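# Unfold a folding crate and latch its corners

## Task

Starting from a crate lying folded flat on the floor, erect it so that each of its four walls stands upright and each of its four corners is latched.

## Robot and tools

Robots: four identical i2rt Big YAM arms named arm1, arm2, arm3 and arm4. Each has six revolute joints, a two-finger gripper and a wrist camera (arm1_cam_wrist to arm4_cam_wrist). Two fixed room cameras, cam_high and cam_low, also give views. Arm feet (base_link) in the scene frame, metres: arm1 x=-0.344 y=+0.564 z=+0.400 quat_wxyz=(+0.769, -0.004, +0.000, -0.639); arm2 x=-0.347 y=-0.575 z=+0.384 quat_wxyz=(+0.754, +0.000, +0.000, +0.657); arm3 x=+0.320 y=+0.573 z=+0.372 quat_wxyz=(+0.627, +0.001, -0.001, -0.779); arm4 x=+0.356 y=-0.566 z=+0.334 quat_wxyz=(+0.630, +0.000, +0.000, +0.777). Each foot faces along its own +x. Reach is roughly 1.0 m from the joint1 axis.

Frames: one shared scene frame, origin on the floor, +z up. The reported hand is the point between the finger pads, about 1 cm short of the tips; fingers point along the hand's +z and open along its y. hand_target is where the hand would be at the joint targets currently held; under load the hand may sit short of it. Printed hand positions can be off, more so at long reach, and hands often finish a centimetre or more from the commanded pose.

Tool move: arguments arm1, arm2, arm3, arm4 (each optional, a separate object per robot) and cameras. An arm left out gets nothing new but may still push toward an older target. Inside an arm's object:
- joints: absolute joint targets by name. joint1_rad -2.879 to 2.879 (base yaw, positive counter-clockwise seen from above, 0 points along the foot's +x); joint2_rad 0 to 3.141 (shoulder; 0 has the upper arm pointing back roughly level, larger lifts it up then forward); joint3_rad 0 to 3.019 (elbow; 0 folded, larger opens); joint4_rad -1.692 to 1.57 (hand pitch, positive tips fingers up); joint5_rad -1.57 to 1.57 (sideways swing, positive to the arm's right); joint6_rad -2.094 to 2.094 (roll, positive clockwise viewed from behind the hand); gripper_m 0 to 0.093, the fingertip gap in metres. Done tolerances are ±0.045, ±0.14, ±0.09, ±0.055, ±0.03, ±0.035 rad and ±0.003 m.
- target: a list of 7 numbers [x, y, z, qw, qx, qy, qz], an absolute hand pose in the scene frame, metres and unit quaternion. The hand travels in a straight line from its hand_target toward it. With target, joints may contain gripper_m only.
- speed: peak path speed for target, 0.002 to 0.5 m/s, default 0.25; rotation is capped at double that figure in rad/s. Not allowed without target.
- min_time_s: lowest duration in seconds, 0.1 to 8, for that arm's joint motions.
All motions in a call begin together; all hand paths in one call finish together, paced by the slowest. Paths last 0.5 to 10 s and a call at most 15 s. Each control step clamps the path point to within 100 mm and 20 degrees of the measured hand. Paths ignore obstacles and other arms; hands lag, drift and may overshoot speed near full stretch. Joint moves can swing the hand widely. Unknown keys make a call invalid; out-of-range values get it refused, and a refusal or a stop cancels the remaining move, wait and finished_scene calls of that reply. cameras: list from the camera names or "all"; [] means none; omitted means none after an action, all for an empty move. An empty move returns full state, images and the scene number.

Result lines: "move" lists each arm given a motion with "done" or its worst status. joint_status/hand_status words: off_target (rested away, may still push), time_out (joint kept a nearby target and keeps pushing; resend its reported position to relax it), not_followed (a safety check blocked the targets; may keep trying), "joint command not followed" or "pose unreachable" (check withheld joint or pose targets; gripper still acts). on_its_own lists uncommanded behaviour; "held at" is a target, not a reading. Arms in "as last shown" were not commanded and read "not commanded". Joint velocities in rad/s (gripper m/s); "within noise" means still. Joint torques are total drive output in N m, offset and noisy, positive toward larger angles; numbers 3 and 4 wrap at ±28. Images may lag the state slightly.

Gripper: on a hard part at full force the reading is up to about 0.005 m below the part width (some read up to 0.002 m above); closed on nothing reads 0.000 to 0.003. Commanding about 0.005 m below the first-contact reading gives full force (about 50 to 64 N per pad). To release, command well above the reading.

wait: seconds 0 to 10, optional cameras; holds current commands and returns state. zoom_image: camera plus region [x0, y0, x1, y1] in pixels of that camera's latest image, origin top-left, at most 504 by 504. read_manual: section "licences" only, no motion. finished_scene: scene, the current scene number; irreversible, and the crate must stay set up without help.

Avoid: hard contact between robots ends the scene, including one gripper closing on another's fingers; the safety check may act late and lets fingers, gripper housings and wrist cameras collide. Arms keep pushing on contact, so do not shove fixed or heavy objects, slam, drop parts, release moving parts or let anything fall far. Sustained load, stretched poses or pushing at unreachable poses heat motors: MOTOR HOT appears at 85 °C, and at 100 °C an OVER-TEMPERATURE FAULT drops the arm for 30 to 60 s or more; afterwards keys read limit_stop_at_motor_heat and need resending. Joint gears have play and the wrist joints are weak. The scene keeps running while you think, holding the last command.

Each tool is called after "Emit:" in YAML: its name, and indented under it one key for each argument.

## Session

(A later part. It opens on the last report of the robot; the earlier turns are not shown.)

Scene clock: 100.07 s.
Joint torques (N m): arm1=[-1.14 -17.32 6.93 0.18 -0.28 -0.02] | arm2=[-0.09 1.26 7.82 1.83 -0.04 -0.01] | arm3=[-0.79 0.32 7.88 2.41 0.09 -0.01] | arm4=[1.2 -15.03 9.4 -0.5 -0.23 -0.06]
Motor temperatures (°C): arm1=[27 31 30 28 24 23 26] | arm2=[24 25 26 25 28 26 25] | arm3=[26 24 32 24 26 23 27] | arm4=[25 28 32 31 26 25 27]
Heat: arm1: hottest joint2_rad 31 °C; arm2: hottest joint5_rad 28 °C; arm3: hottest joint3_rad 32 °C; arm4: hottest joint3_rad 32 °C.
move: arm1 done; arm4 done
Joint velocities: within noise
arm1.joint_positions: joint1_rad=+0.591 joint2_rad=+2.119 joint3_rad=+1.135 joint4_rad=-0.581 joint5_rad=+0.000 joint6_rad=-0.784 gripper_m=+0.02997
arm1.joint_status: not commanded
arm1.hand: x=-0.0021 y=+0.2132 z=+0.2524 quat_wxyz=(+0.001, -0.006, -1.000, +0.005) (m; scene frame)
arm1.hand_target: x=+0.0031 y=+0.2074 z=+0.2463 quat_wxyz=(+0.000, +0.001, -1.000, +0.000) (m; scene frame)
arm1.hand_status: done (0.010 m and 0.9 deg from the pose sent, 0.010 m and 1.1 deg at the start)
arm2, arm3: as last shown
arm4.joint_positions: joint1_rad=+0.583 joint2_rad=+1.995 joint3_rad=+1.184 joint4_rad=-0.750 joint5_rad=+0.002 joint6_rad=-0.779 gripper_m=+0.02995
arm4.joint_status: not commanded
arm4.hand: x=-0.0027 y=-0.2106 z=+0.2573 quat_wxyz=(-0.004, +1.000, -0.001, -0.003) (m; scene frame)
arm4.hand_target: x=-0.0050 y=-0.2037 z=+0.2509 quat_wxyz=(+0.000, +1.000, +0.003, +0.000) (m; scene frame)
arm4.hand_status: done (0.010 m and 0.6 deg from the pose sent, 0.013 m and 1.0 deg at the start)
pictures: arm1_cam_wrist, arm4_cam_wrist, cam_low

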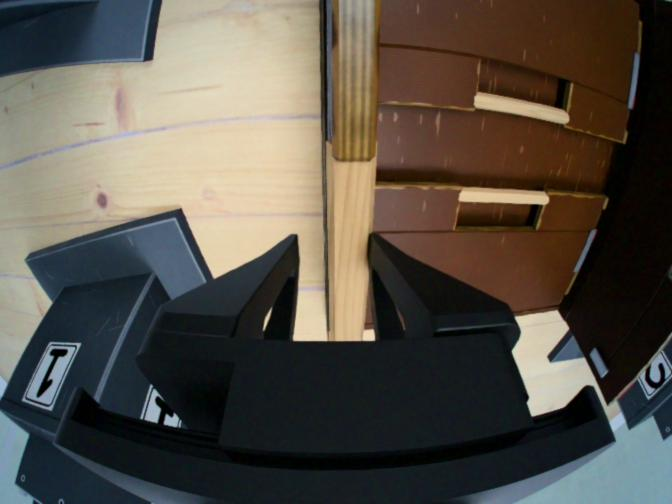

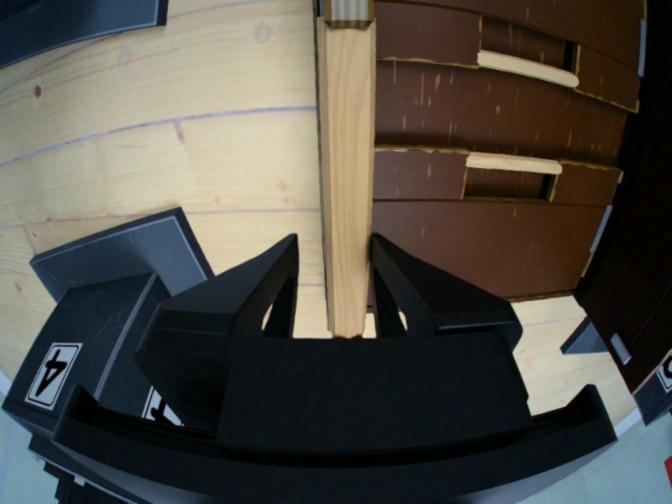

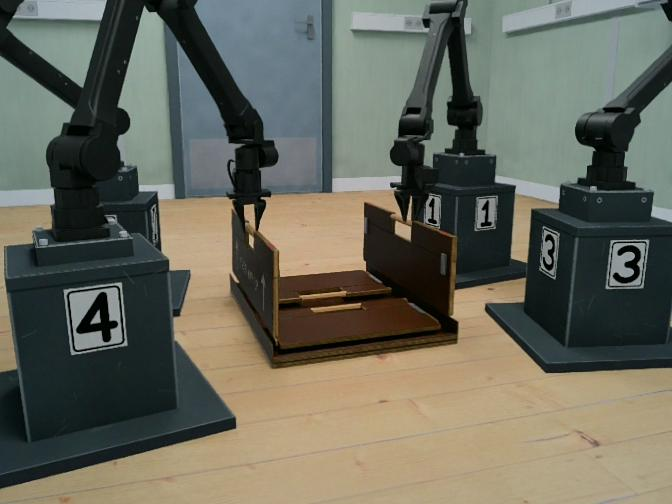

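Emit:
move:
  arm1: {"target":[0.003,0.19,0.25,0,0,1,0],"speed":0.05}
  arm4: {"target":[-0.005,-0.186,0.255,0,1,0,0],"speed":0.05}
  cameras: ["arm1_cam_wrist","arm4_cam_wrist","cam_low"]

Scene clock: 102.20 s.
Joint torques (N m): arm1=[-0.85 -18.73 7.3 -0.08 -0.05 -0.04] | arm2=[-0.09 1.26 7.8 1.81 -0.04 -0.01] | arm3=[-0.32 -0.5 7.88 2.37 0.16 -0.02] | arm4=[1.44 -15.5 9.95 -0.69 -0.23 -0.11]
Motor temperatures (°C): arm1=[27 31 30 28 24 23 25] | arm2=[24 25 26 25 27 26 25] | arm3=[26 24 32 24 26 23 27] | arm4=[25 28 32 31 26 25 27]
Heat: arm1: hottest joint2_rad 31 °C; arm2: hottest joint5_rad 27 °C; arm3: hottest joint3_rad 32 °C; arm4: hottest joint3_rad 32 °C.
move: arm1 off_target; arm4 done
Joint velocities: within noise
arm1.joint_positions: joint1_rad=+0.579 joint2_rad=+2.139 joint3_rad=+1.172 joint4_rad=-0.611 joint5_rad=-0.006 joint6_rad=-0.807 gripper_m=+0.02997
arm1.joint_status: not commanded
arm1.hand: x=-0.0002 y=+0.2040 z=+0.2509 quat_wxyz=(+0.003, +0.000, -1.000, -0.001) (m; scene frame)
arm1.hand_target: x=+0.0051 y=+0.1926 z=+0.2501 quat_wxyz=(+0.000, +0.003, -1.000, +0.000) (m; scene frame)
arm1.hand_status: off_target (0.014 m and 0.4 deg from the pose sent, 0.024 m and 0.9 deg at the start)
arm2, arm3: as last shown
arm4.joint_positions: joint1_rad=+0.554 joint2_rad=+2.010 joint3_rad=+1.222 joint4_rad=-0.772 joint5_rad=+0.002 joint6_rad=-0.792 gripper_m=+0.02996
arm4.joint_status: not commanded
arm4.hand: x=-0.0001 y=-0.1920 z=+0.2601 quat_wxyz=(-0.005, +1.000, -0.008, -0.003) (m; scene frame)
arm4.hand_target: x=-0.0048 y=-0.1854 z=+0.2552 quat_wxyz=(-0.001, +1.000, -0.001, -0.001) (m; scene frame)
arm4.hand_status: done (0.009 m and 1.2 deg from the pose sent, 0.025 m and 0.6 deg at the start)
pictures: arm1_cam_wrist, arm4_cam_wrist, cam_low

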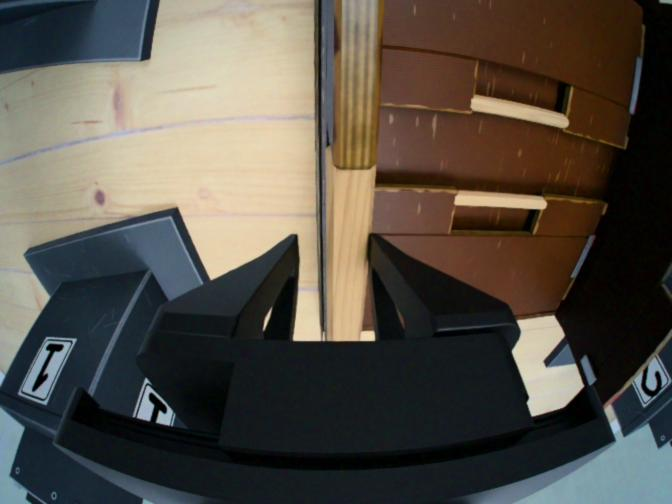

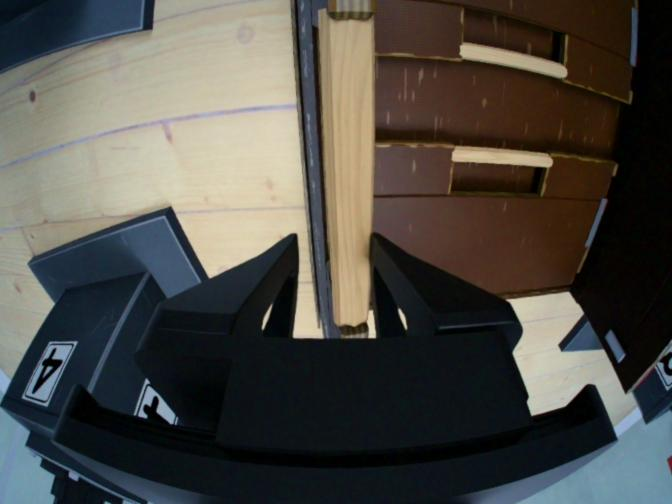

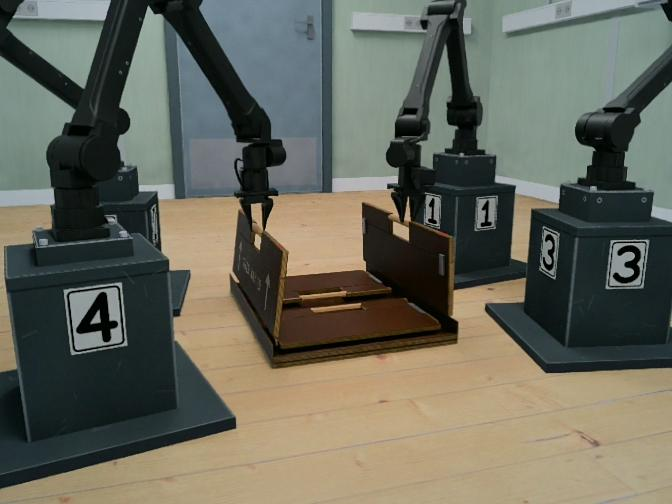

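Emit:
move:
  arm1: {"target":[0.003,0.232,0.248,0,0,1,0],"speed":0.06}
  arm4: {"target":[-0.005,-0.231,0.253,0,1,0,0],"speed":0.06}
  arm2: {"target":[-0.06,-0.03,0.24,0,0.7071,-0.7071,0],"speed":0.3,"joints":{"gripper_m":0.047}}
  cameras: ["arm1_cam_wrist","arm4_cam_wrist","cam_low","cam_high","arm2_cam_wrist"]

Scene clock: 110.03 s.
Joint torques (N m): arm1=[1.32 -20.6 3.22 0.53 -0.21 0.21] | arm2=[-0.73 -22.3 7.72 -0.06 0.08 0.06] | arm3=[-0.56 0.32 7.9 2.39 0.11 0] | arm4=[3.14 -17.38 5.48 -0.02 -0.29 0.3]
Motor temperatures (°C): arm1=[27 31 30 28 24 23 25] | arm2=[24 25 26 25 27 26 25] | arm3=[26 24 32 24 26 23 27] | arm4=[25 28 31 31 26 25 27]
Heat: arm1: hottest joint2_rad 31 °C; arm2: hottest joint5_rad 27 °C; arm3: hottest joint3_rad 32 °C; arm4: hottest joint3_rad 31 °C.
move: arm1 off_target; arm2 off_target; arm4 off_target
Joint velocities: within noise
arm1.joint_positions: joint1_rad=+0.590 joint2_rad=+2.125 joint3_rad=+1.127 joint4_rad=-0.551 joint5_rad=-0.001 joint6_rad=-0.788 gripper_m=+0.02999
arm1.joint_status: not commanded
arm1.hand: x=-0.0014 y=+0.2118 z=+0.2480 quat_wxyz=(-0.005, -0.004, -1.000, +0.011) (m; scene frame)
arm1.hand_target: x=+0.0015 y=+0.2273 z=+0.2483 quat_wxyz=(-0.003, +0.001, -1.000, +0.004) (m; scene frame)
arm1.hand_status: off_target (0.021 m and 1.4 deg from the pose sent, 0.028 m and 0.4 deg at the start)
arm2.joint_positions: joint1_rad=-0.345 joint2_rad=+2.326 joint3_rad=+1.552 joint4_rad=-0.840 joint5_rad=-0.007 joint6_rad=-0.495 gripper_m=+0.04713
arm2.joint_status: all done
arm2.hand: x=-0.0725 y=-0.0491 z=+0.2293 quat_wxyz=(+0.021, +0.712, -0.702, +0.003) (m; scene frame)
arm2.hand_target: x=-0.0625 y=-0.0372 z=+0.2379 quat_wxyz=(+0.009, +0.707, -0.707, +0.001) (m; scene frame)
arm2.hand_status: off_target (0.025 m and 2.6 deg from the pose sent, 0.927 m and 86.3 deg at the start)
arm3: as last shown
arm4.joint_positions: joint1_rad=+0.597 joint2_rad=+1.987 joint3_rad=+1.167 joint4_rad=-0.736 joint5_rad=+0.005 joint6_rad=-0.768 gripper_m=+0.02997
arm4.joint_status: not commanded
arm4.hand: x=-0.0044 y=-0.2179 z=+0.2566 quat_wxyz=(-0.007, +1.000, +0.001, -0.004) (m; scene frame)
arm4.hand_target: x=-0.0045 y=-0.2311 z=+0.2527 quat_wxyz=(+0.000, +1.000, +0.000, +0.001) (m; scene frame)
arm4.hand_status: off_target (0.014 m and 0.9 deg from the pose sent, 0.040 m and 1.2 deg at the start)
pictures: arm1_cam_wrist, arm2_cam_wrist, arm4_cam_wrist, cam_high, cam_low

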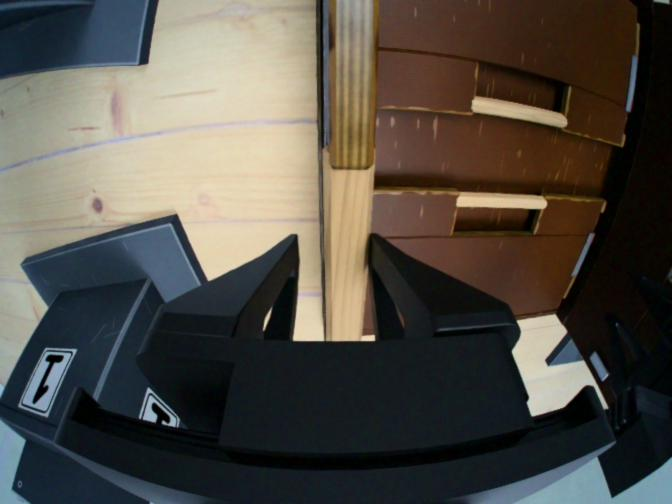

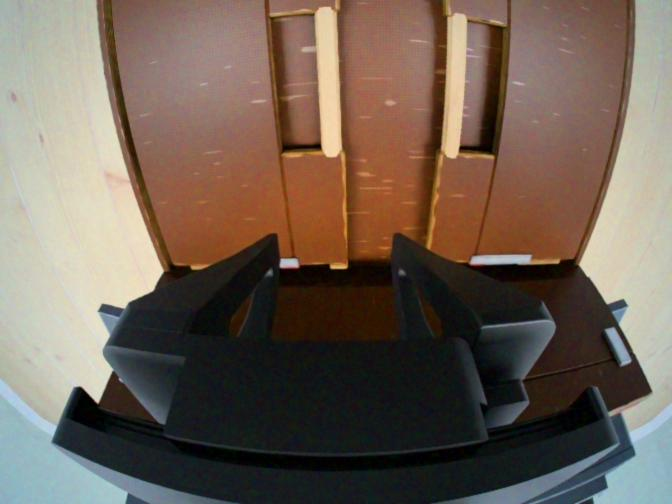

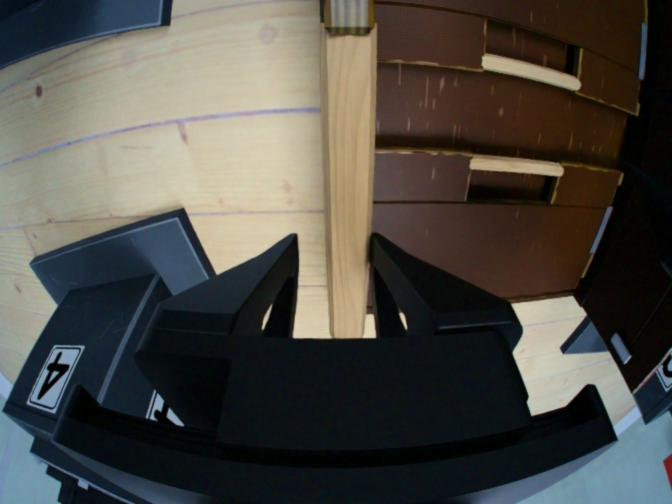

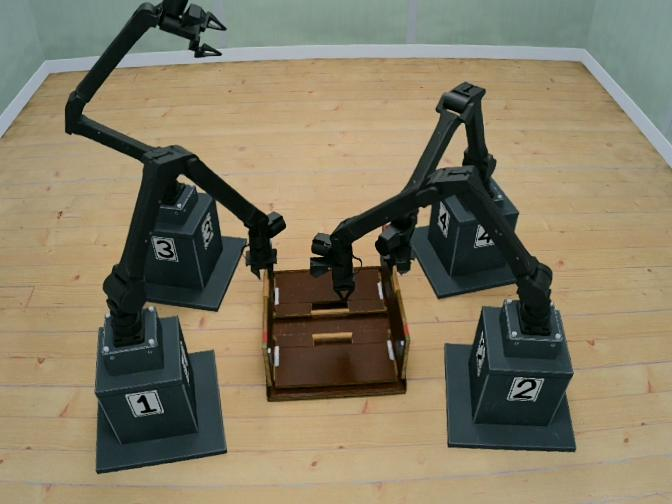

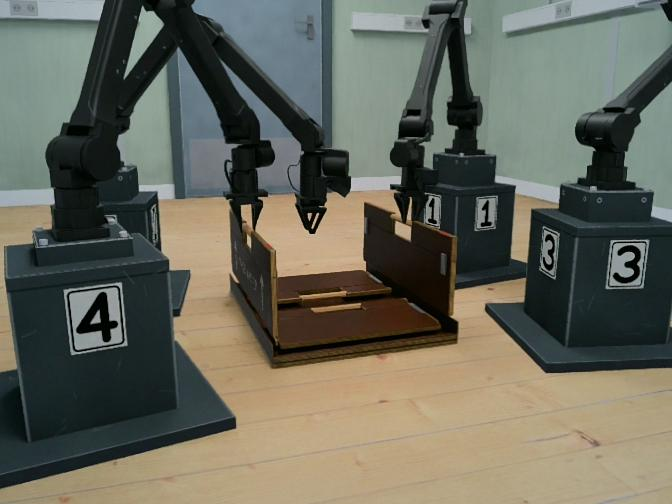

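Emit:
move:
  arm2: {"target":[-0.062,0.012,0.12,0,0.7071,-0.7071,0],"speed":0.2}
  cameras: ["arm2_cam_wrist"]

Scene clock: 113.70 s.
Joint torques (N m): arm1=[1.79 -20.31 3.25 0.42 -0.18 0.19] | arm2=[0.38 -24.7 7.21 0.35 0.09 0.07] | arm3=[-0.79 0.09 7.79 2.33 0.16 0.01] | arm4=[3.14 -17.38 5.46 -0.03 -0.29 0.3]
Motor temperatures (°C): arm1=[27 32 30 28 23 23 25] | arm2=[24 25 26 25 27 26 25] | arm3=[26 24 32 24 26 23 27] | arm4=[25 28 31 31 26 25 27]
Heat: arm1: hottest joint2_rad 32 °C; arm2: hottest joint5_rad 27 °C; arm3: hottest joint3_rad 32 °C; arm4: hottest joint3_rad 31 °C.
move: arm2 off_target
Joint velocities: within noise
arm1, arm3, arm4: as last shown
arm2.joint_positions: joint1_rad=-0.312 joint2_rad=+2.627 joint3_rad=+1.794 joint4_rad=-0.774 joint5_rad=-0.004 joint6_rad=-0.464 gripper_m=+0.04713
arm2.joint_status: not commanded
arm2.hand: x=-0.0725 y=-0.0044 z=+0.1119 quat_wxyz=(+0.017, +0.713, -0.701, +0.004) (m; scene frame)
arm2.hand_target: x=-0.0660 y=+0.0126 z=+0.1203 quat_wxyz=(+0.000, +0.711, -0.703, +0.000) (m; scene frame)
arm2.hand_status: off_target (0.021 m and 2.2 deg from the pose sent, 0.126 m and 2.6 deg at the start)
pictures: arm2_cam_wrist

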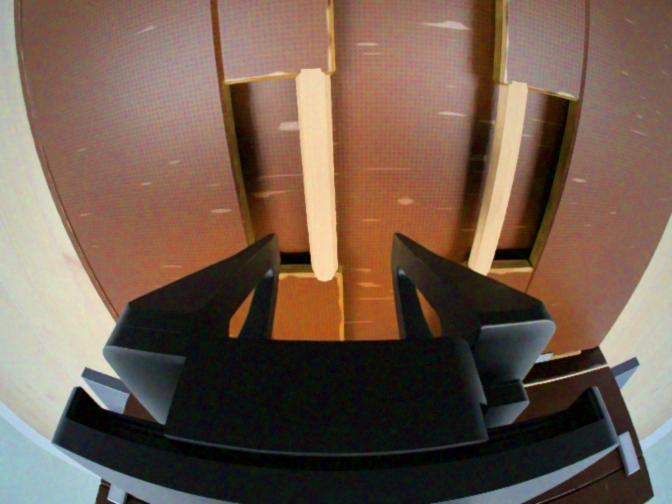

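Emit:
move:
  arm2: {"target":[-0.072,0.018,0.07,0,0.7071,-0.7071,0],"speed":0.15}
  cameras: ["arm2_cam_wrist"]

Scene clock: 116.83 s.
Joint torques (N m): arm1=[1.67 -21.07 3.11 0.47 -0.18 0.23] | arm2=[0.67 -25.23 7.08 0.59 0.09 0.06] | arm3=[-1.49 -0.03 7.79 2.28 0.16 -0.01] | arm4=[3.14 -17.32 5.46 -0.02 -0.29 0.3]
Motor temperatures (°C): arm1=[27 32 30 28 23 23 25] | arm2=[24 26 26 25 27 26 25] | arm3=[26 24 32 24 26 23 27] | arm4=[25 29 31 31 26 25 27]
Heat: arm1: hottest joint2_rad 32 °C; arm2: hottest joint5_rad 27 °C; arm3: hottest joint3_rad 32 °C; arm4: hottest joint3_rad 31 °C.
move: arm2 off_target
Joint velocities: within noise
arm1, arm3, arm4: as last shown
arm2.joint_positions: joint1_rad=-0.312 joint2_rad=+2.737 joint3_rad=+1.868 joint4_rad=-0.745 joint5_rad=-0.002 joint6_rad=-0.444 gripper_m=+0.04713
arm2.joint_status: not commanded
arm2.hand: x=-0.0726 y=-0.0051 z=+0.0620 quat_wxyz=(+0.021, +0.706, -0.708, +0.006) (m; scene frame)
arm2.hand_target: x=-0.0682 y=+0.0155 z=+0.0708 quat_wxyz=(+0.000, +0.706, -0.708, +0.000) (m; scene frame)
arm2.hand_status: off_target (0.024 m and 2.5 deg from the pose sent, 0.048 m and 2.2 deg at the start)
pictures: arm2_cam_wrist

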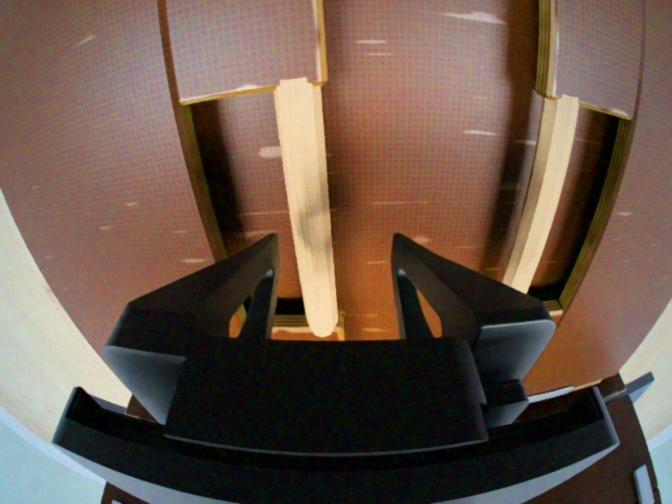

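Emit:
move:
  arm2: {"target":[-0.082,0.018,0.062,0,0.7071,-0.7071,0],"speed":0.1}

Emit:
move:
  arm2: {"target":[-0.082,0.018,0.04,0,0.7071,-0.7071,0],"speed":0.1}
  cameras: ["arm2_cam_wrist","cam_low"]

Scene clock: 119.67 s.
Joint torques (N m): arm1=[1.79 -20.89 3.22 0.29 -0.19 0.24] | arm2=[-0.21 -24.23 6.78 0.7 0.07 0.07] | arm3=[-1.08 -0.21 7.87 2.32 0.13 -0.01] | arm4=[3.14 -17.38 5.46 -0.03 -0.29 0.3]
Motor temperatures (°C): arm1=[27 32 30 28 23 23 25] | arm2=[24 26 26 25 27 26 25] | arm3=[26 24 32 24 26 23 27] | arm4=[25 29 31 30 26 25 27]
Heat: arm1: hottest joint2_rad 32 °C; arm2: hottest joint5_rad 27 °C; arm3: hottest joint3_rad 32 °C; arm4: hottest joint3_rad 31 °C.
move: arm2 off_target
Joint velocities: within noise
arm1, arm3, arm4: as last shown
arm2.joint_positions: joint1_rad=-0.278 joint2_rad=+2.737 joint3_rad=+1.868 joint4_rad=-0.731 joint5_rad=-0.002 joint6_rad=-0.427 gripper_m=+0.04713
arm2.joint_status: not commanded
arm2.hand: x=-0.0906 y=+0.0070 z=+0.0618 quat_wxyz=(+0.014, +0.712, -0.702, +0.004) (m; scene frame)
arm2.hand_target: x=-0.0867 y=+0.0199 z=+0.0622 quat_wxyz=(+0.000, +0.710, -0.704, +0.000) (m; scene frame)
arm2.hand_status: off_target (0.014 m and 1.8 deg from the pose sent, 0.025 m and 2.5 deg at the start)
pictures: none

Scene clock: 120.97 s.
Joint torques (N m): arm1=[1.73 -21.07 3.19 0.39 -0.2 0.23] | arm2=[-0.5 -24.64 6.97 0.68 0.04 0.07] | arm3=[-0.85 0.09 7.84 2.29 0.15 0.01] | arm4=[3.14 -17.38 5.46 -0.03 -0.29 0.3]
Motor temperatures (°C): arm1=[27 32 30 28 23 23 25] | arm2=[24 26 26 25 27 26 25] | arm3=[26 24 32 24 26 23 27] | arm4=[25 29 31 30 26 25 27]
Heat: arm1: hottest joint2_rad 32 °C; arm2: hottest joint5_rad 27 °C; arm3: hottest joint3_rad 32 °C; arm4: hottest joint3_rad 31 °C.
move: arm2 off_target
Joint velocities: within noise
arm1, arm3, arm4: as last shown
arm2.joint_positions: joint1_rad=-0.279 joint2_rad=+2.791 joint3_rad=+1.898 joint4_rad=-0.717 joint5_rad=-0.002 joint6_rad=-0.427 gripper_m=+0.04713
arm2.joint_status: not commanded
arm2.hand: x=-0.0916 y=+0.0021 z=+0.0361 quat_wxyz=(+0.018, +0.711, -0.703, +0.006) (m; scene frame)
arm2.hand_target: x=-0.0815 y=+0.0167 z=+0.0399 quat_wxyz=(+0.000, +0.707, -0.708, +0.000) (m; scene frame)
arm2.hand_status: off_target (0.019 m and 2.3 deg from the pose sent, 0.026 m and 1.8 deg at the start)
pictures: arm2_cam_wrist, cam_low

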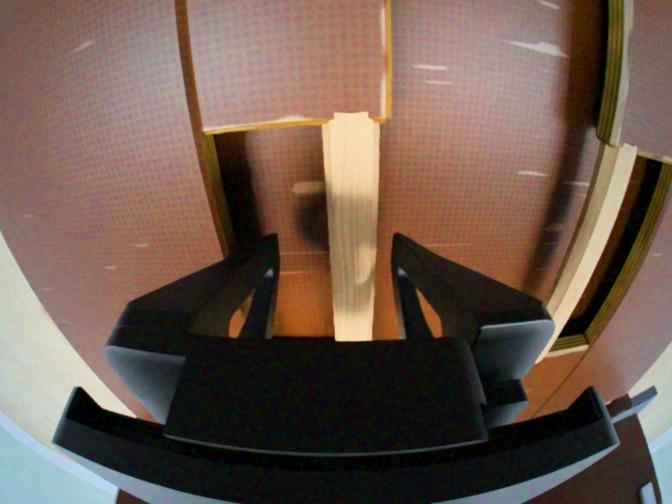

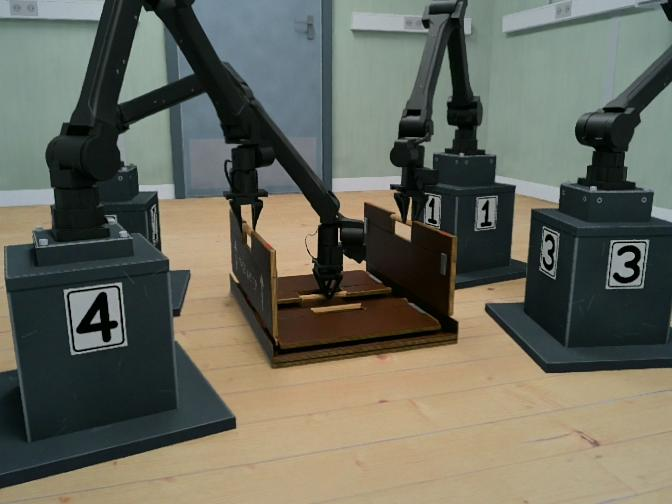

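Emit:
move:
  arm2: {"target":[-0.078,0.017,0.037,0,0.7071,-0.7071,0],"speed":0.1}

Emit:
move:
  arm2: {"joints":{"gripper_m":0.011}}
  cameras: ["arm2_cam_wrist","cam_low"]

Emit:
zoom_image:
  camera: "cam_low"
  region: [210, 180, 480, 380]

Scene clock: 123.33 s.
Joint torques (N m): arm1=[1.85 -20.6 3.3 0.54 -0.13 0.18] | arm2=[-0.79 -24.18 7.06 0.64 0.05 0] | arm3=[-0.26 -0.38 7.92 2.35 0.13 0.02] | arm4=[3.14 -17.38 5.46 -0.02 -0.29 0.3]
Motor temperatures (°C): arm1=[27 32 30 28 23 23 25] | arm2=[24 27 26 25 27 26 25] | arm3=[26 24 32 24 26 23 27] | arm4=[25 29 30 30 26 25 27]
Heat: arm1: hottest joint2_rad 32 °C; arm2: hottest joint2_rad 27 °C; arm3: hottest joint3_rad 32 °C; arm4: hottest joint3_rad 30 °C.
move: arm2 off_target
Joint velocities: within noise
arm1, arm4: as last shown
arm2.joint_positions: joint1_rad=-0.279 joint2_rad=+2.791 joint3_rad=+1.907 joint4_rad=-0.717 joint5_rad=-0.002 joint6_rad=-0.427 gripper_m=+0.04713
arm2.joint_status: not commanded
arm2.hand: x=-0.0896 y=+0.0066 z=+0.0382 quat_wxyz=(+0.014, +0.711, -0.703, +0.004) (m; scene frame)
arm2.hand_target: x=-0.0788 y=+0.0171 z=+0.0377 quat_wxyz=(+0.000, +0.707, -0.707, +0.000) (m; scene frame)
arm2.hand_status: off_target (0.016 m and 1.8 deg from the pose sent, 0.020 m and 2.3 deg at the start)
arm3.joint_positions: joint1_rad=+0.368 joint2_rad=+0.623 joint3_rad=+1.401 joint4_rad=-1.238 joint5_rad=-0.070 joint6_rad=+0.635 gripper_m=+0.09396
arm3.joint_status: not commanded
arm3.hand: x=+0.3681 y=+0.3300 z=+0.9365 quat_wxyz=(-0.499, -0.717, -0.455, +0.173) (m; scene frame)
arm3.hand_target: x=+0.3677 y=+0.3328 z=+0.9460 quat_wxyz=(-0.508, -0.712, -0.452, +0.176) (m; scene frame)
arm3.hand_status: not commanded
pictures: none

Scene clock: 124.07 s.
Joint torques (N m): arm1=[1.73 -20.89 3.28 0.35 -0.18 0.23] | arm2=[-0.62 -24.23 6.89 0.53 -0.19 0.06] | arm3=[-0.32 0.15 7.86 2.21 0.16 0.03] | arm4=[3.14 -17.32 5.46 -0.02 -0.29 0.3]
Motor temperatures (°C): arm1=[27 32 30 28 23 23 25] | arm2=[24 27 26 25 27 26 25] | arm3=[26 24 32 24 26 23 27] | arm4=[25 29 30 30 26 25 27]
Heat: arm1: hottest joint2_rad 32 °C; arm2: hottest joint2_rad 27 °C; arm3: hottest joint3_rad 32 °C; arm4: hottest joint3_rad 30 °C.
move: arm2 off_target
Joint velocities: within noise
arm1, arm3, arm4: as last shown
arm2.joint_positions: joint1_rad=-0.286 joint2_rad=+2.794 joint3_rad=+1.910 joint4_rad=-0.712 joint5_rad=+0.002 joint6_rad=-0.433 gripper_m=+0.01688
arm2.joint_status: gripper_m off_target (ended at +0.01691, target +0.01100)
arm2.hand: x=-0.0848 y=+0.0060 z=+0.0370 quat_wxyz=(+0.011, +0.711, -0.703, +0.006) (m; scene frame)
arm2.hand_target: x=-0.0769 y=+0.0160 z=+0.0370 quat_wxyz=(+0.000, +0.706, -0.708, -0.001) (m; scene frame)
arm2.hand_status: not commanded
pictures: arm2_cam_wrist, cam_low

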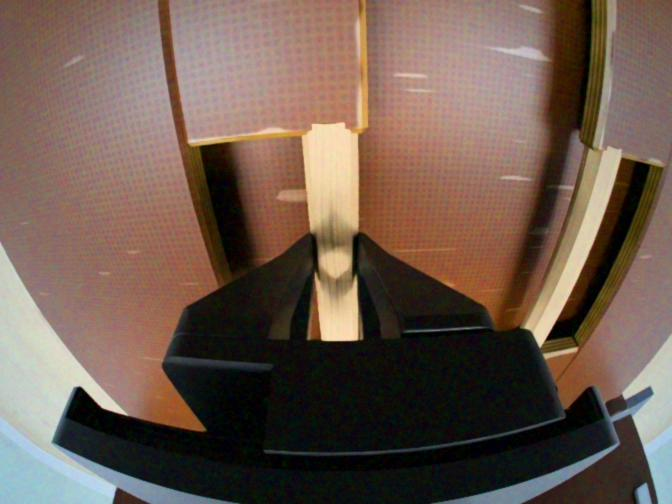

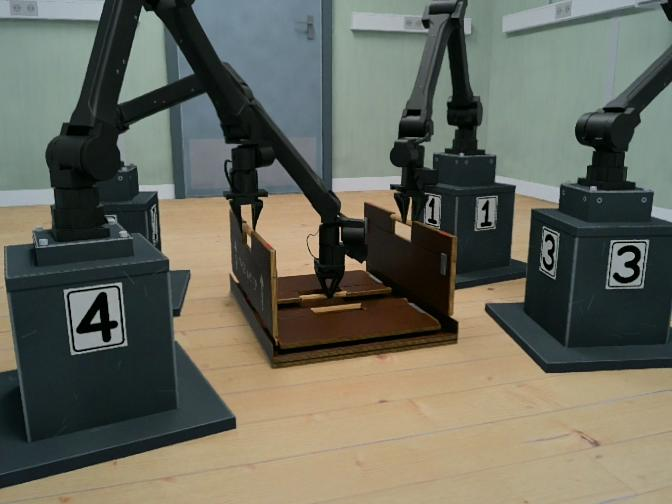

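Scaled by 1.867 from the camera's 672x504 image, which has a finer 960x720 frame.

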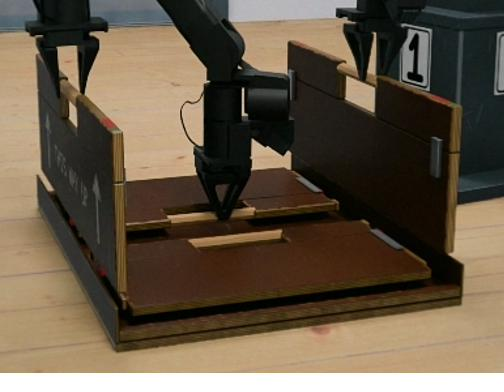

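Emit:
move:
  arm2: {"target":[-0.082,0.017,0.09,0,0.7071,-0.7071,0],"speed":0.1}

Emit:
move:
  arm2: {"target":[-0.1,0.014,0.15,0,0.7071,-0.7071,0],"speed":0.1}

Emit:
move:
  arm2: {"target":[-0.135,0.012,0.2,0,0.7071,-0.7071,0],"speed":0.12}
  cameras: ["arm2_cam_wrist","cam_low"]

Emit:
zoom_image:
  camera: "cam_low"
  region: [210, 180, 480, 380]

Scene clock: 127.70 s.
Joint torques (N m): arm1=[2.02 -21.01 3.19 0.49 -0.18 0.16] | arm2=[0.15 -30.56 3.81 -0.7 -0.6 0.12] | arm3=[-0.73 0.38 7.77 2.3 0.13 0.01] | arm4=[3.14 -17.38 5.48 -0.02 -0.29 0.3]
Motor temperatures (°C): arm1=[27 32 30 28 23 23 25] | arm2=[24 27 26 25 27 26 25] | arm3=[26 24 32 24 26 23 27] | arm4=[25 29 30 30 26 25 27]
Heat: arm1: hottest joint2_rad 32 °C; arm2: hottest joint2_rad 27 °C; arm3: hottest joint3_rad 32 °C; arm4: hottest joint3_rad 30 °C.
move: arm2 off_target
Joint velocities: within noise
arm1, arm3, arm4: as last shown
arm2.joint_positions: joint1_rad=-0.281 joint2_rad=+2.756 joint3_rad=+1.872 joint4_rad=-0.702 joint5_rad=+0.014 joint6_rad=-0.433 gripper_m=+0.01688
arm2.joint_status: not commanded
arm2.hand: x=-0.0856 y=+0.0062 z=+0.0515 quat_wxyz=(+0.004, +0.713, -0.701, +0.009) (m; scene frame)
arm2.hand_target: x=-0.0831 y=+0.0211 z=+0.0886 quat_wxyz=(-0.005, +0.709, -0.705, -0.001) (m; scene frame)
arm2.hand_status: off_target (0.040 m and 1.5 deg from the pose sent, 0.054 m and 1.6 deg at the start)
pictures: none

Scene clock: 128.93 s.
Joint torques (N m): arm1=[1.85 -20.89 3.18 0.43 -0.16 0.23] | arm2=[0.38 -29.51 4.19 -1.09 -0.55 0.36] | arm3=[-0.79 -0.09 7.73 2.37 0.16 0] | arm4=[3.14 -17.32 5.46 -0.03 -0.29 0.3]
Motor temperatures (°C): arm1=[27 33 30 28 23 23 25] | arm2=[24 27 26 25 27 26 25] | arm3=[26 24 32 24 26 23 27] | arm4=[25 29 30 30 26 25 27]
Heat: arm1: hottest joint2_rad 33 °C; arm2: hottest joint2_rad 27 °C; arm3: hottest joint3_rad 32 °C; arm4: hottest joint3_rad 30 °C.
move: arm2 off_target
Joint velocities: within noise
arm1.joint_positions: joint1_rad=+0.590 joint2_rad=+2.125 joint3_rad=+1.127 joint4_rad=-0.551 joint5_rad=-0.001 joint6_rad=-0.788 gripper_m=+0.02999
arm1.joint_status: not commanded
arm1.hand: x=-0.0014 y=+0.2118 z=+0.2480 quat_wxyz=(-0.005, -0.004, -1.000, +0.011) (m; scene frame)
arm1.hand_target: x=+0.0015 y=+0.2273 z=+0.2483 quat_wxyz=(-0.003, +0.001, -1.000, +0.004) (m; scene frame)
arm1.hand_status: not commanded
arm2.joint_positions: joint1_rad=-0.266 joint2_rad=+2.607 joint3_rad=+1.756 joint4_rad=-0.732 joint5_rad=+0.011 joint6_rad=-0.430 gripper_m=+0.01640
arm2.joint_status: not commanded
arm2.hand: x=-0.0975 y=+0.0046 z=+0.1143 quat_wxyz=(+0.004, +0.717, -0.697, +0.008) (m; scene frame)
arm2.hand_target: x=-0.0998 y=+0.0140 z=+0.1482 quat_wxyz=(+0.001, +0.707, -0.707, +0.000) (m; scene frame)
arm2.hand_status: off_target (0.037 m and 1.9 deg from the pose sent, 0.100 m and 1.5 deg at the start)
arm3: as last shown
arm4.joint_positions: joint1_rad=+0.597 joint2_rad=+1.987 joint3_rad=+1.167 joint4_rad=-0.736 joint5_rad=+0.005 joint6_rad=-0.768 gripper_m=+0.02997
arm4.joint_status: not commanded
arm4.hand: x=-0.0044 y=-0.2179 z=+0.2566 quat_wxyz=(-0.007, +1.000, +0.001, -0.004) (m; scene frame)
arm4.hand_target: x=-0.0045 y=-0.2311 z=+0.2527 quat_wxyz=(+0.000, +1.000, +0.000, +0.001) (m; scene frame)
arm4.hand_status: not commanded
pictures: none

Scene clock: 130.23 s.
Joint torques (N m): arm1=[1.79 -21.13 3.14 0.51 -0.18 0.17] | arm2=[0.62 -27.93 4.67 -0.7 -0.19 0.3] | arm3=[-0.09 0.03 7.77 2.29 0.1 -0.01] | arm4=[3.14 -17.32 5.46 -0.03 -0.29 0.3]
Motor temperatures (°C): arm1=[27 33 30 28 23 23 25] | arm2=[24 27 26 25 27 26 25] | arm3=[26 24 32 24 26 23 27] | arm4=[25 29 30 30 26 25 27]
Heat: arm1: hottest joint2_rad 33 °C; arm2: hottest joint2_rad 27 °C; arm3: hottest joint3_rad 32 °C; arm4: hottest joint3_rad 30 °C.
move: arm2 off_target
Joint velocities: within noise
arm1, arm3, arm4: as last shown
arm2.joint_positions: joint1_rad=-0.224 joint2_rad=+2.469 joint3_rad=+1.654 joint4_rad=-0.769 joint5_rad=+0.004 joint6_rad=-0.375 gripper_m=+0.01484
arm2.joint_status: not commanded
arm2.hand: x=-0.1270 y=+0.0041 z=+0.1721 quat_wxyz=(+0.005, +0.712, -0.702, +0.004) (m; scene frame)
arm2.hand_target: x=-0.1307 y=+0.0113 z=+0.1990 quat_wxyz=(-0.001, +0.705, -0.709, +0.000) (m; scene frame)
arm2.hand_status: off_target (0.030 m and 1.1 deg from the pose sent, 0.094 m and 1.9 deg at the start)
pictures: arm2_cam_wrist, cam_low

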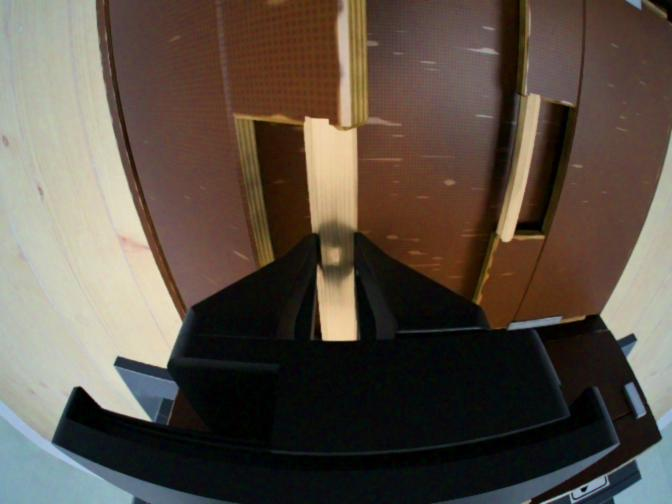

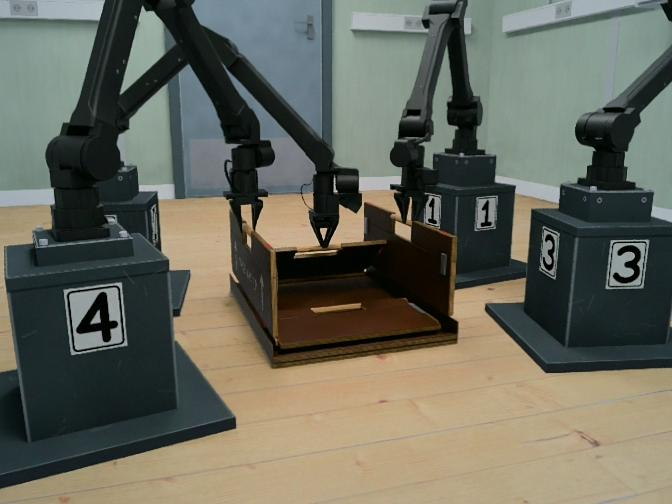

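Scaled by 1.867 from the camera's 672x504 image, which has a finer 960x720 frame.

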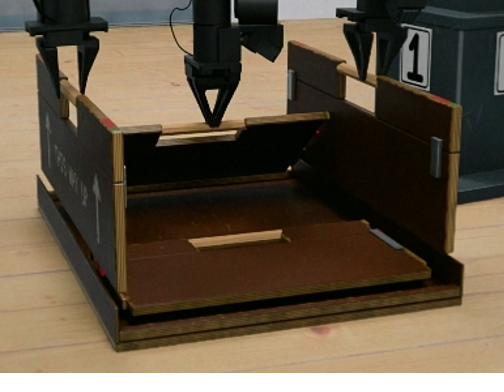

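Emit:
move:
  arm2: {"target":[-0.192,0.01,0.255,0,0.7071,-0.7071,0],"speed":0.12}

Emit:
move:
  arm2: {"target":[-0.254,0.008,0.282,0,0.7071,-0.7071,0],"speed":0.12}
  cameras: ["arm2_cam_wrist","cam_low","cam_high"]

Emit:
zoom_image:
  camera: "cam_low"
  region: [210, 180, 480, 380]

Emit:
zoom_image:
  camera: "cam_high"
  region: [240, 200, 440, 420]

Scene clock: 133.80 s.
Joint torques (N m): arm1=[2.08 -21.01 3.19 0.5 -0.17 0.22] | arm2=[0.03 -25.11 5.57 -0.06 -0.1 0.08] | arm3=[-0.5 -0.21 7.86 2.39 0.11 0] | arm4=[3.14 -17.32 5.46 -0.03 -0.29 0.3]
Motor temperatures (°C): arm1=[27 33 30 28 23 23 25] | arm2=[24 28 26 25 27 26 25] | arm3=[26 24 32 24 26 23 27] | arm4=[25 29 30 30 26 25 27]
Heat: arm1: hottest joint2_rad 33 °C; arm2: hottest joint2_rad 28 °C; arm3: hottest joint3_rad 32 °C; arm4: hottest joint3_rad 30 °C.
move: arm2 off_target
Joint velocities: within noise
arm1, arm3, arm4: as last shown
arm2.joint_positions: joint1_rad=-0.120 joint2_rad=+2.312 joint3_rad=+1.552 joint4_rad=-0.841 joint5_rad=+0.002 joint6_rad=-0.266 gripper_m=+0.01101
arm2.joint_status: not commanded
arm2.on_its_own: gripper_m moved -0.00383 to your old target +0.01100
arm2.hand: x=-0.1946 y=+0.0019 z=+0.2371 quat_wxyz=(+0.013, +0.711, -0.703, +0.009) (m; scene frame)
arm2.hand_target: x=-0.1952 y=+0.0091 z=+0.2542 quat_wxyz=(+0.004, +0.709, -0.705, +0.003) (m; scene frame)
arm2.hand_status: off_target (0.020 m and 1.9 deg from the pose sent, 0.105 m and 1.1 deg at the start)
pictures: none

Scene clock: 135.13 s.
Joint torques (N m): arm1=[1.55 -20.72 3.29 0.35 -0.17 0.18] | arm2=[-0.56 -24.53 5.65 -0.05 0 0.05] | arm3=[0.09 0.26 7.82 2.25 0.14 -0.01] | arm4=[3.19 -17.32 5.46 -0.03 -0.29 0.3]
Motor temperatures (°C): arm1=[27 33 30 28 23 23 25] | arm2=[24 28 26 25 27 26 25] | arm3=[26 24 32 24 26 23 27] | arm4=[25 29 30 30 26 25 27]
Heat: arm1: hottest joint2_rad 33 °C; arm2: hottest joint2_rad 28 °C; arm3: hottest joint3_rad 32 °C; arm4: hottest joint3_rad 30 °C.
move: arm2 off_target
Joint velocities: within noise
arm1, arm3, arm4: as last shown
arm2.joint_positions: joint1_rad=-0.022 joint2_rad=+2.236 joint3_rad=+1.492 joint4_rad=-0.851 joint5_rad=+0.001 joint6_rad=-0.167 gripper_m=+0.01101
arm2.joint_status: not commanded
arm2.hand: x=-0.2541 y=+0.0017 z=+0.2645 quat_wxyz=(+0.009, +0.710, -0.704, +0.007) (m; scene frame)
arm2.hand_target: x=-0.2497 y=+0.0075 z=+0.2822 quat_wxyz=(-0.001, +0.705, -0.709, +0.000) (m; scene frame)
arm2.hand_status: off_target (0.019 m and 1.4 deg from the pose sent, 0.075 m and 1.9 deg at the start)
pictures: arm2_cam_wrist, cam_high, cam_low

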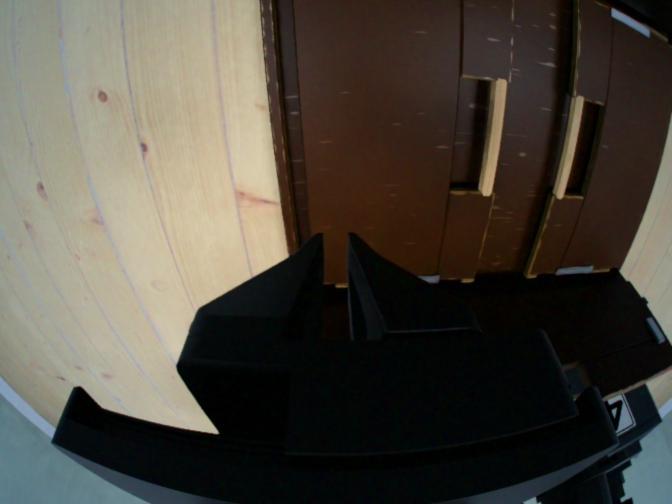

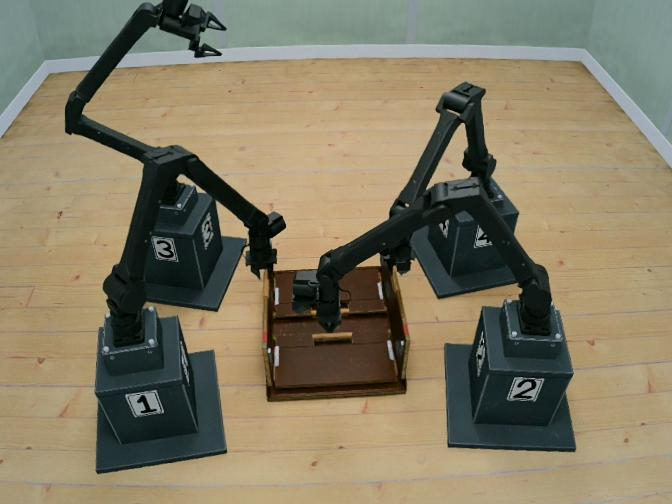

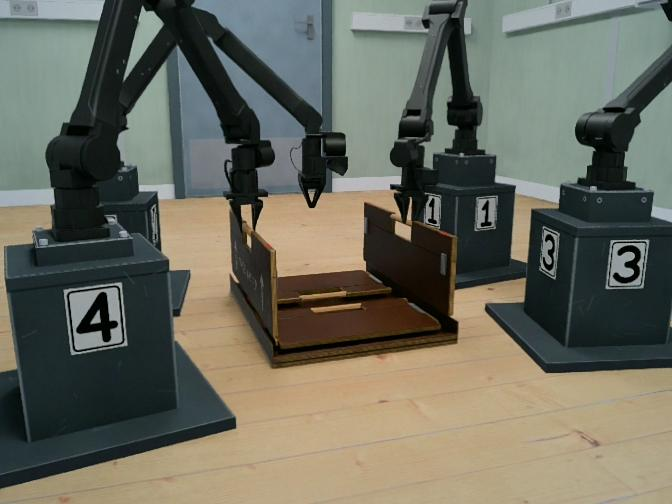

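Scaled by 1.867 from the camera's 672x504 image, which has a finer 960x720 frame.

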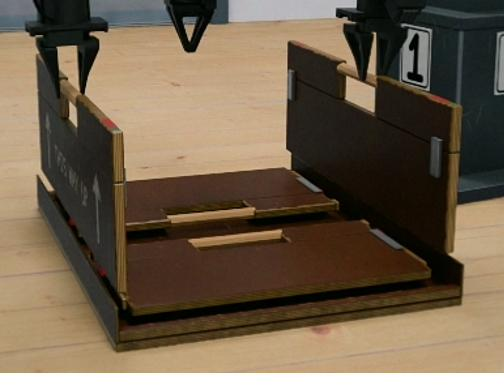

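Scaled by 2.291 from the camera's 672x504 image, which has a finer 960x720 frame.

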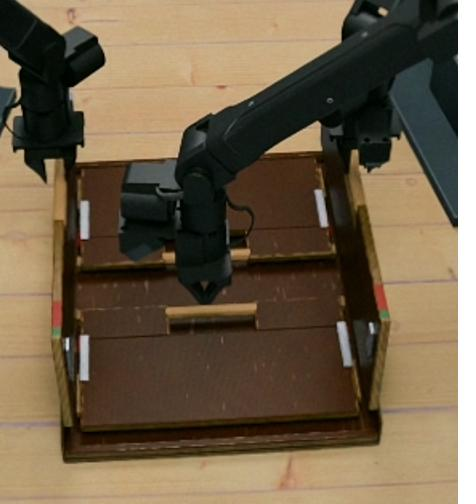

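Emit:
move:
  arm2: {"target":[-0.078,0.0,0.12,0,0.7071,-0.7071,0],"speed":0.3,"joints":{"gripper_m":0.047}}

Emit:
move:
  arm2: {"target":[-0.078,0.017,0.065,0,0.7071,-0.7071,0],"speed":0.15}
  cameras: ["arm2_cam_wrist"]

Scene clock: 139.53 s.
Joint torques (N m): arm1=[2.02 -20.72 3.14 0.42 -0.14 0.26] | arm2=[0.67 -23.88 7.04 0.06 -0.13 -0.14] | arm3=[-0.44 0.15 8.02 2.4 0.16 0.02] | arm4=[3.19 -17.38 5.46 -0.02 -0.29 0.3]
Motor temperatures (°C): arm1=[27 33 30 28 23 23 25] | arm2=[24 28 26 25 27 26 25] | arm3=[26 24 33 24 26 23 27] | arm4=[25 29 30 30 26 25 27]
Heat: arm1: hottest joint2_rad 33 °C; arm2: hottest joint2_rad 28 °C; arm3: hottest joint3_rad 33 °C; arm4: hottest joint3_rad 30 °C.
move: arm2 off_target
Joint velocities: arm1=[within noise] | arm2=[within noise] | arm3=[-0.044 -0.015 -0.002 -0.027 -0.007 0.037 0] | arm4=[within noise]
arm1, arm3, arm4: as last shown
arm2.joint_positions: joint1_rad=-0.298 joint2_rad=+2.585 joint3_rad=+1.711 joint4_rad=-0.717 joint5_rad=-0.002 joint6_rad=-0.418 gripper_m=+0.04687
arm2.joint_status: all done
arm2.hand: x=-0.0860 y=-0.0132 z=+0.1163 quat_wxyz=(+0.010, +0.701, -0.713, +0.003) (m; scene frame)
arm2.hand_target: x=-0.0842 y=+0.0006 z=+0.1201 quat_wxyz=(+0.001, +0.707, -0.707, -0.002) (m; scene frame)
arm2.hand_status: off_target (0.016 m and 1.5 deg from the pose sent, 0.228 m and 1.4 deg at the start)
pictures: none

Scene clock: 140.93 s.
Joint torques (N m): arm1=[1.49 -20.89 3.3 0.38 -0.21 0.18] | arm2=[0.67 -25.11 6.93 0.1 0.05 -0.11] | arm3=[-0.79 -0.21 7.83 2.39 0.16 -0.01] | arm4=[3.14 -17.38 5.46 -0.03 -0.29 0.3]
Motor temperatures (°C): arm1=[27 33 30 28 23 23 25] | arm2=[24 28 26 25 27 26 25] | arm3=[26 24 33 24 26 23 27] | arm4=[25 29 30 30 26 25 27]
Heat: arm1: hottest joint2_rad 33 °C; arm2: hottest joint2_rad 28 °C; arm3: hottest joint3_rad 33 °C; arm4: hottest joint3_rad 30 °C.
move: arm2 off_target
Joint velocities: within noise
arm1, arm4: as last shown
arm2.joint_positions: joint1_rad=-0.298 joint2_rad=+2.743 joint3_rad=+1.860 joint4_rad=-0.717 joint5_rad=-0.002 joint6_rad=-0.418 gripper_m=+0.04687
arm2.joint_status: not commanded
arm2.hand: x=-0.0805 y=-0.0014 z=+0.0561 quat_wxyz=(+0.014, +0.701, -0.713, +0.004) (m; scene frame)
arm2.hand_target: x=-0.0781 y=+0.0158 z=+0.0646 quat_wxyz=(+0.000, +0.707, -0.708, +0.000) (m; scene frame)
arm2.hand_status: off_target (0.021 m and 1.9 deg from the pose sent, 0.060 m and 1.5 deg at the start)
arm3.joint_positions: joint1_rad=+0.368 joint2_rad=+0.623 joint3_rad=+1.401 joint4_rad=-1.238 joint5_rad=-0.070 joint6_rad=+0.635 gripper_m=+0.09396
arm3.joint_status: not commanded
arm3.hand: x=+0.3681 y=+0.3300 z=+0.9365 quat_wxyz=(-0.499, -0.717, -0.455, +0.173) (m; scene frame)
arm3.hand_target: x=+0.3677 y=+0.3328 z=+0.9460 quat_wxyz=(-0.508, -0.712, -0.452, +0.176) (m; scene frame)
arm3.hand_status: not commanded
pictures: arm2_cam_wrist

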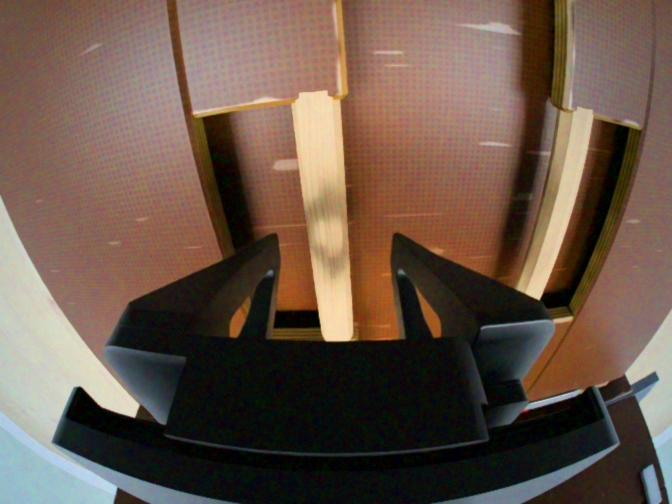

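Emit:
move:
  arm2: {"target":[-0.08,0.017,0.022,0,0.7071,-0.7071,0],"speed":0.1}

Emit:
move:
  arm2: {"joints":{"gripper_m":0.006}}
  cameras: ["arm2_cam_wrist","cam_low"]

Scene clock: 143.33 s.
Joint torques (N m): arm1=[2.2 -20.84 3.11 0.43 -0.15 0.17] | arm2=[0.03 -23.94 6.99 0.58 -0.01 -0.07] | arm3=[-0.62 -0.15 7.69 2.36 0.15 -0.01] | arm4=[3.14 -17.38 5.46 -0.03 -0.29 0.3]
Motor temperatures (°C): arm1=[27 33 30 28 23 23 25] | arm2=[24 28 26 25 27 26 25] | arm3=[26 24 33 24 26 23 27] | arm4=[25 29 30 30 26 25 27]
Heat: arm1: hottest joint2_rad 33 °C; arm2: hottest joint2_rad 28 °C; arm3: hottest joint3_rad 33 °C; arm4: hottest joint3_rad 30 °C.
move: arm2 off_target
Joint velocities: within noise
arm1, arm3, arm4: as last shown
arm2.joint_positions: joint1_rad=-0.292 joint2_rad=+2.828 joint3_rad=+1.933 joint4_rad=-0.706 joint5_rad=-0.001 joint6_rad=-0.420 gripper_m=+0.04687
arm2.joint_status: not commanded
arm2.hand: x=-0.0827 y=+0.0024 z=+0.0216 quat_wxyz=(+0.014, +0.704, -0.710, +0.005) (m; scene frame)
arm2.hand_target: x=-0.0807 y=+0.0174 z=+0.0231 quat_wxyz=(-0.001, +0.708, -0.706, +0.000) (m; scene frame)
arm2.hand_status: off_target (0.015 m and 1.7 deg from the pose sent, 0.039 m and 1.9 deg at the start)
pictures: none

Scene clock: 144.07 s.
Joint torques (N m): arm1=[2.14 -20.72 3.23 0.49 -0.18 0.21] | arm2=[0.15 -24.41 6.91 0.57 0.05 0.27] | arm3=[-0.5 -0.09 7.95 2.45 0.14 0] | arm4=[3.19 -17.38 5.48 -0.03 -0.29 0.3]
Motor temperatures (°C): arm1=[27 33 30 28 23 23 25] | arm2=[24 29 26 25 27 26 25] | arm3=[26 24 33 24 26 23 27] | arm4=[25 29 29 30 26 25 27]
Heat: arm1: hottest joint2_rad 33 °C; arm2: hottest joint2_rad 29 °C; arm3: hottest joint3_rad 33 °C; arm4: hottest joint4_rad 30 °C.
move: arm2 off_target
Joint velocities: within noise
arm1, arm3, arm4: as last shown
arm2.joint_positions: joint1_rad=-0.290 joint2_rad=+2.828 joint3_rad=+1.933 joint4_rad=-0.706 joint5_rad=-0.009 joint6_rad=-0.456 gripper_m=+0.01707
arm2.joint_status: gripper_m off_target (ended at +0.01710, target +0.00600)
arm2.hand: x=-0.0848 y=+0.0034 z=+0.0216 quat_wxyz=(+0.015, +0.718, -0.696, +0.001) (m; scene frame)
arm2.hand_target: x=-0.0809 y=+0.0175 z=+0.0231 quat_wxyz=(+0.001, +0.710, -0.704, -0.003) (m; scene frame)
arm2.hand_status: not commanded
pictures: arm2_cam_wrist, cam_low

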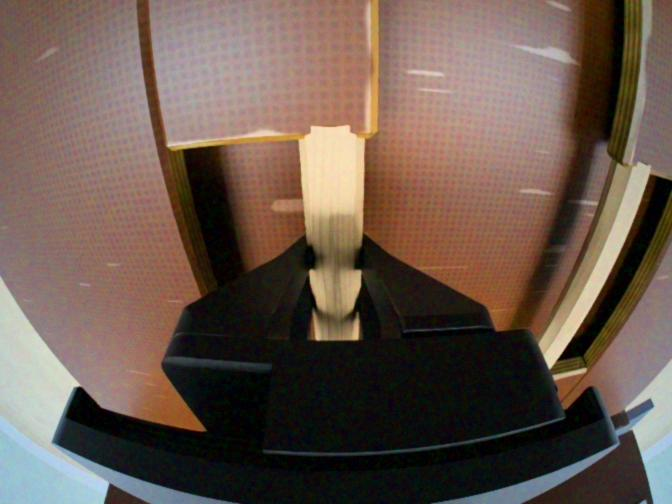

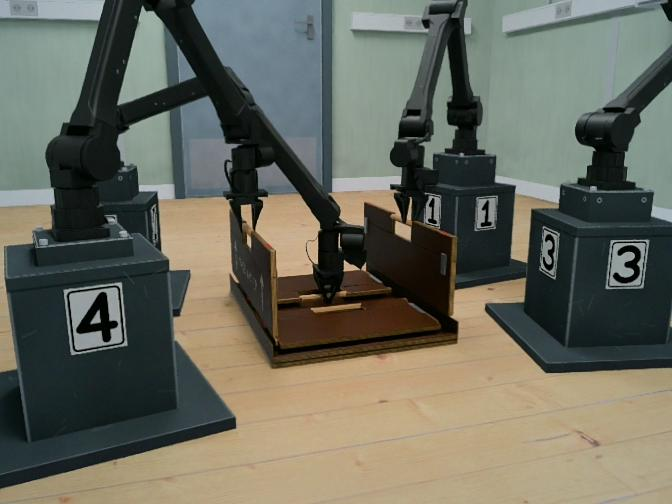

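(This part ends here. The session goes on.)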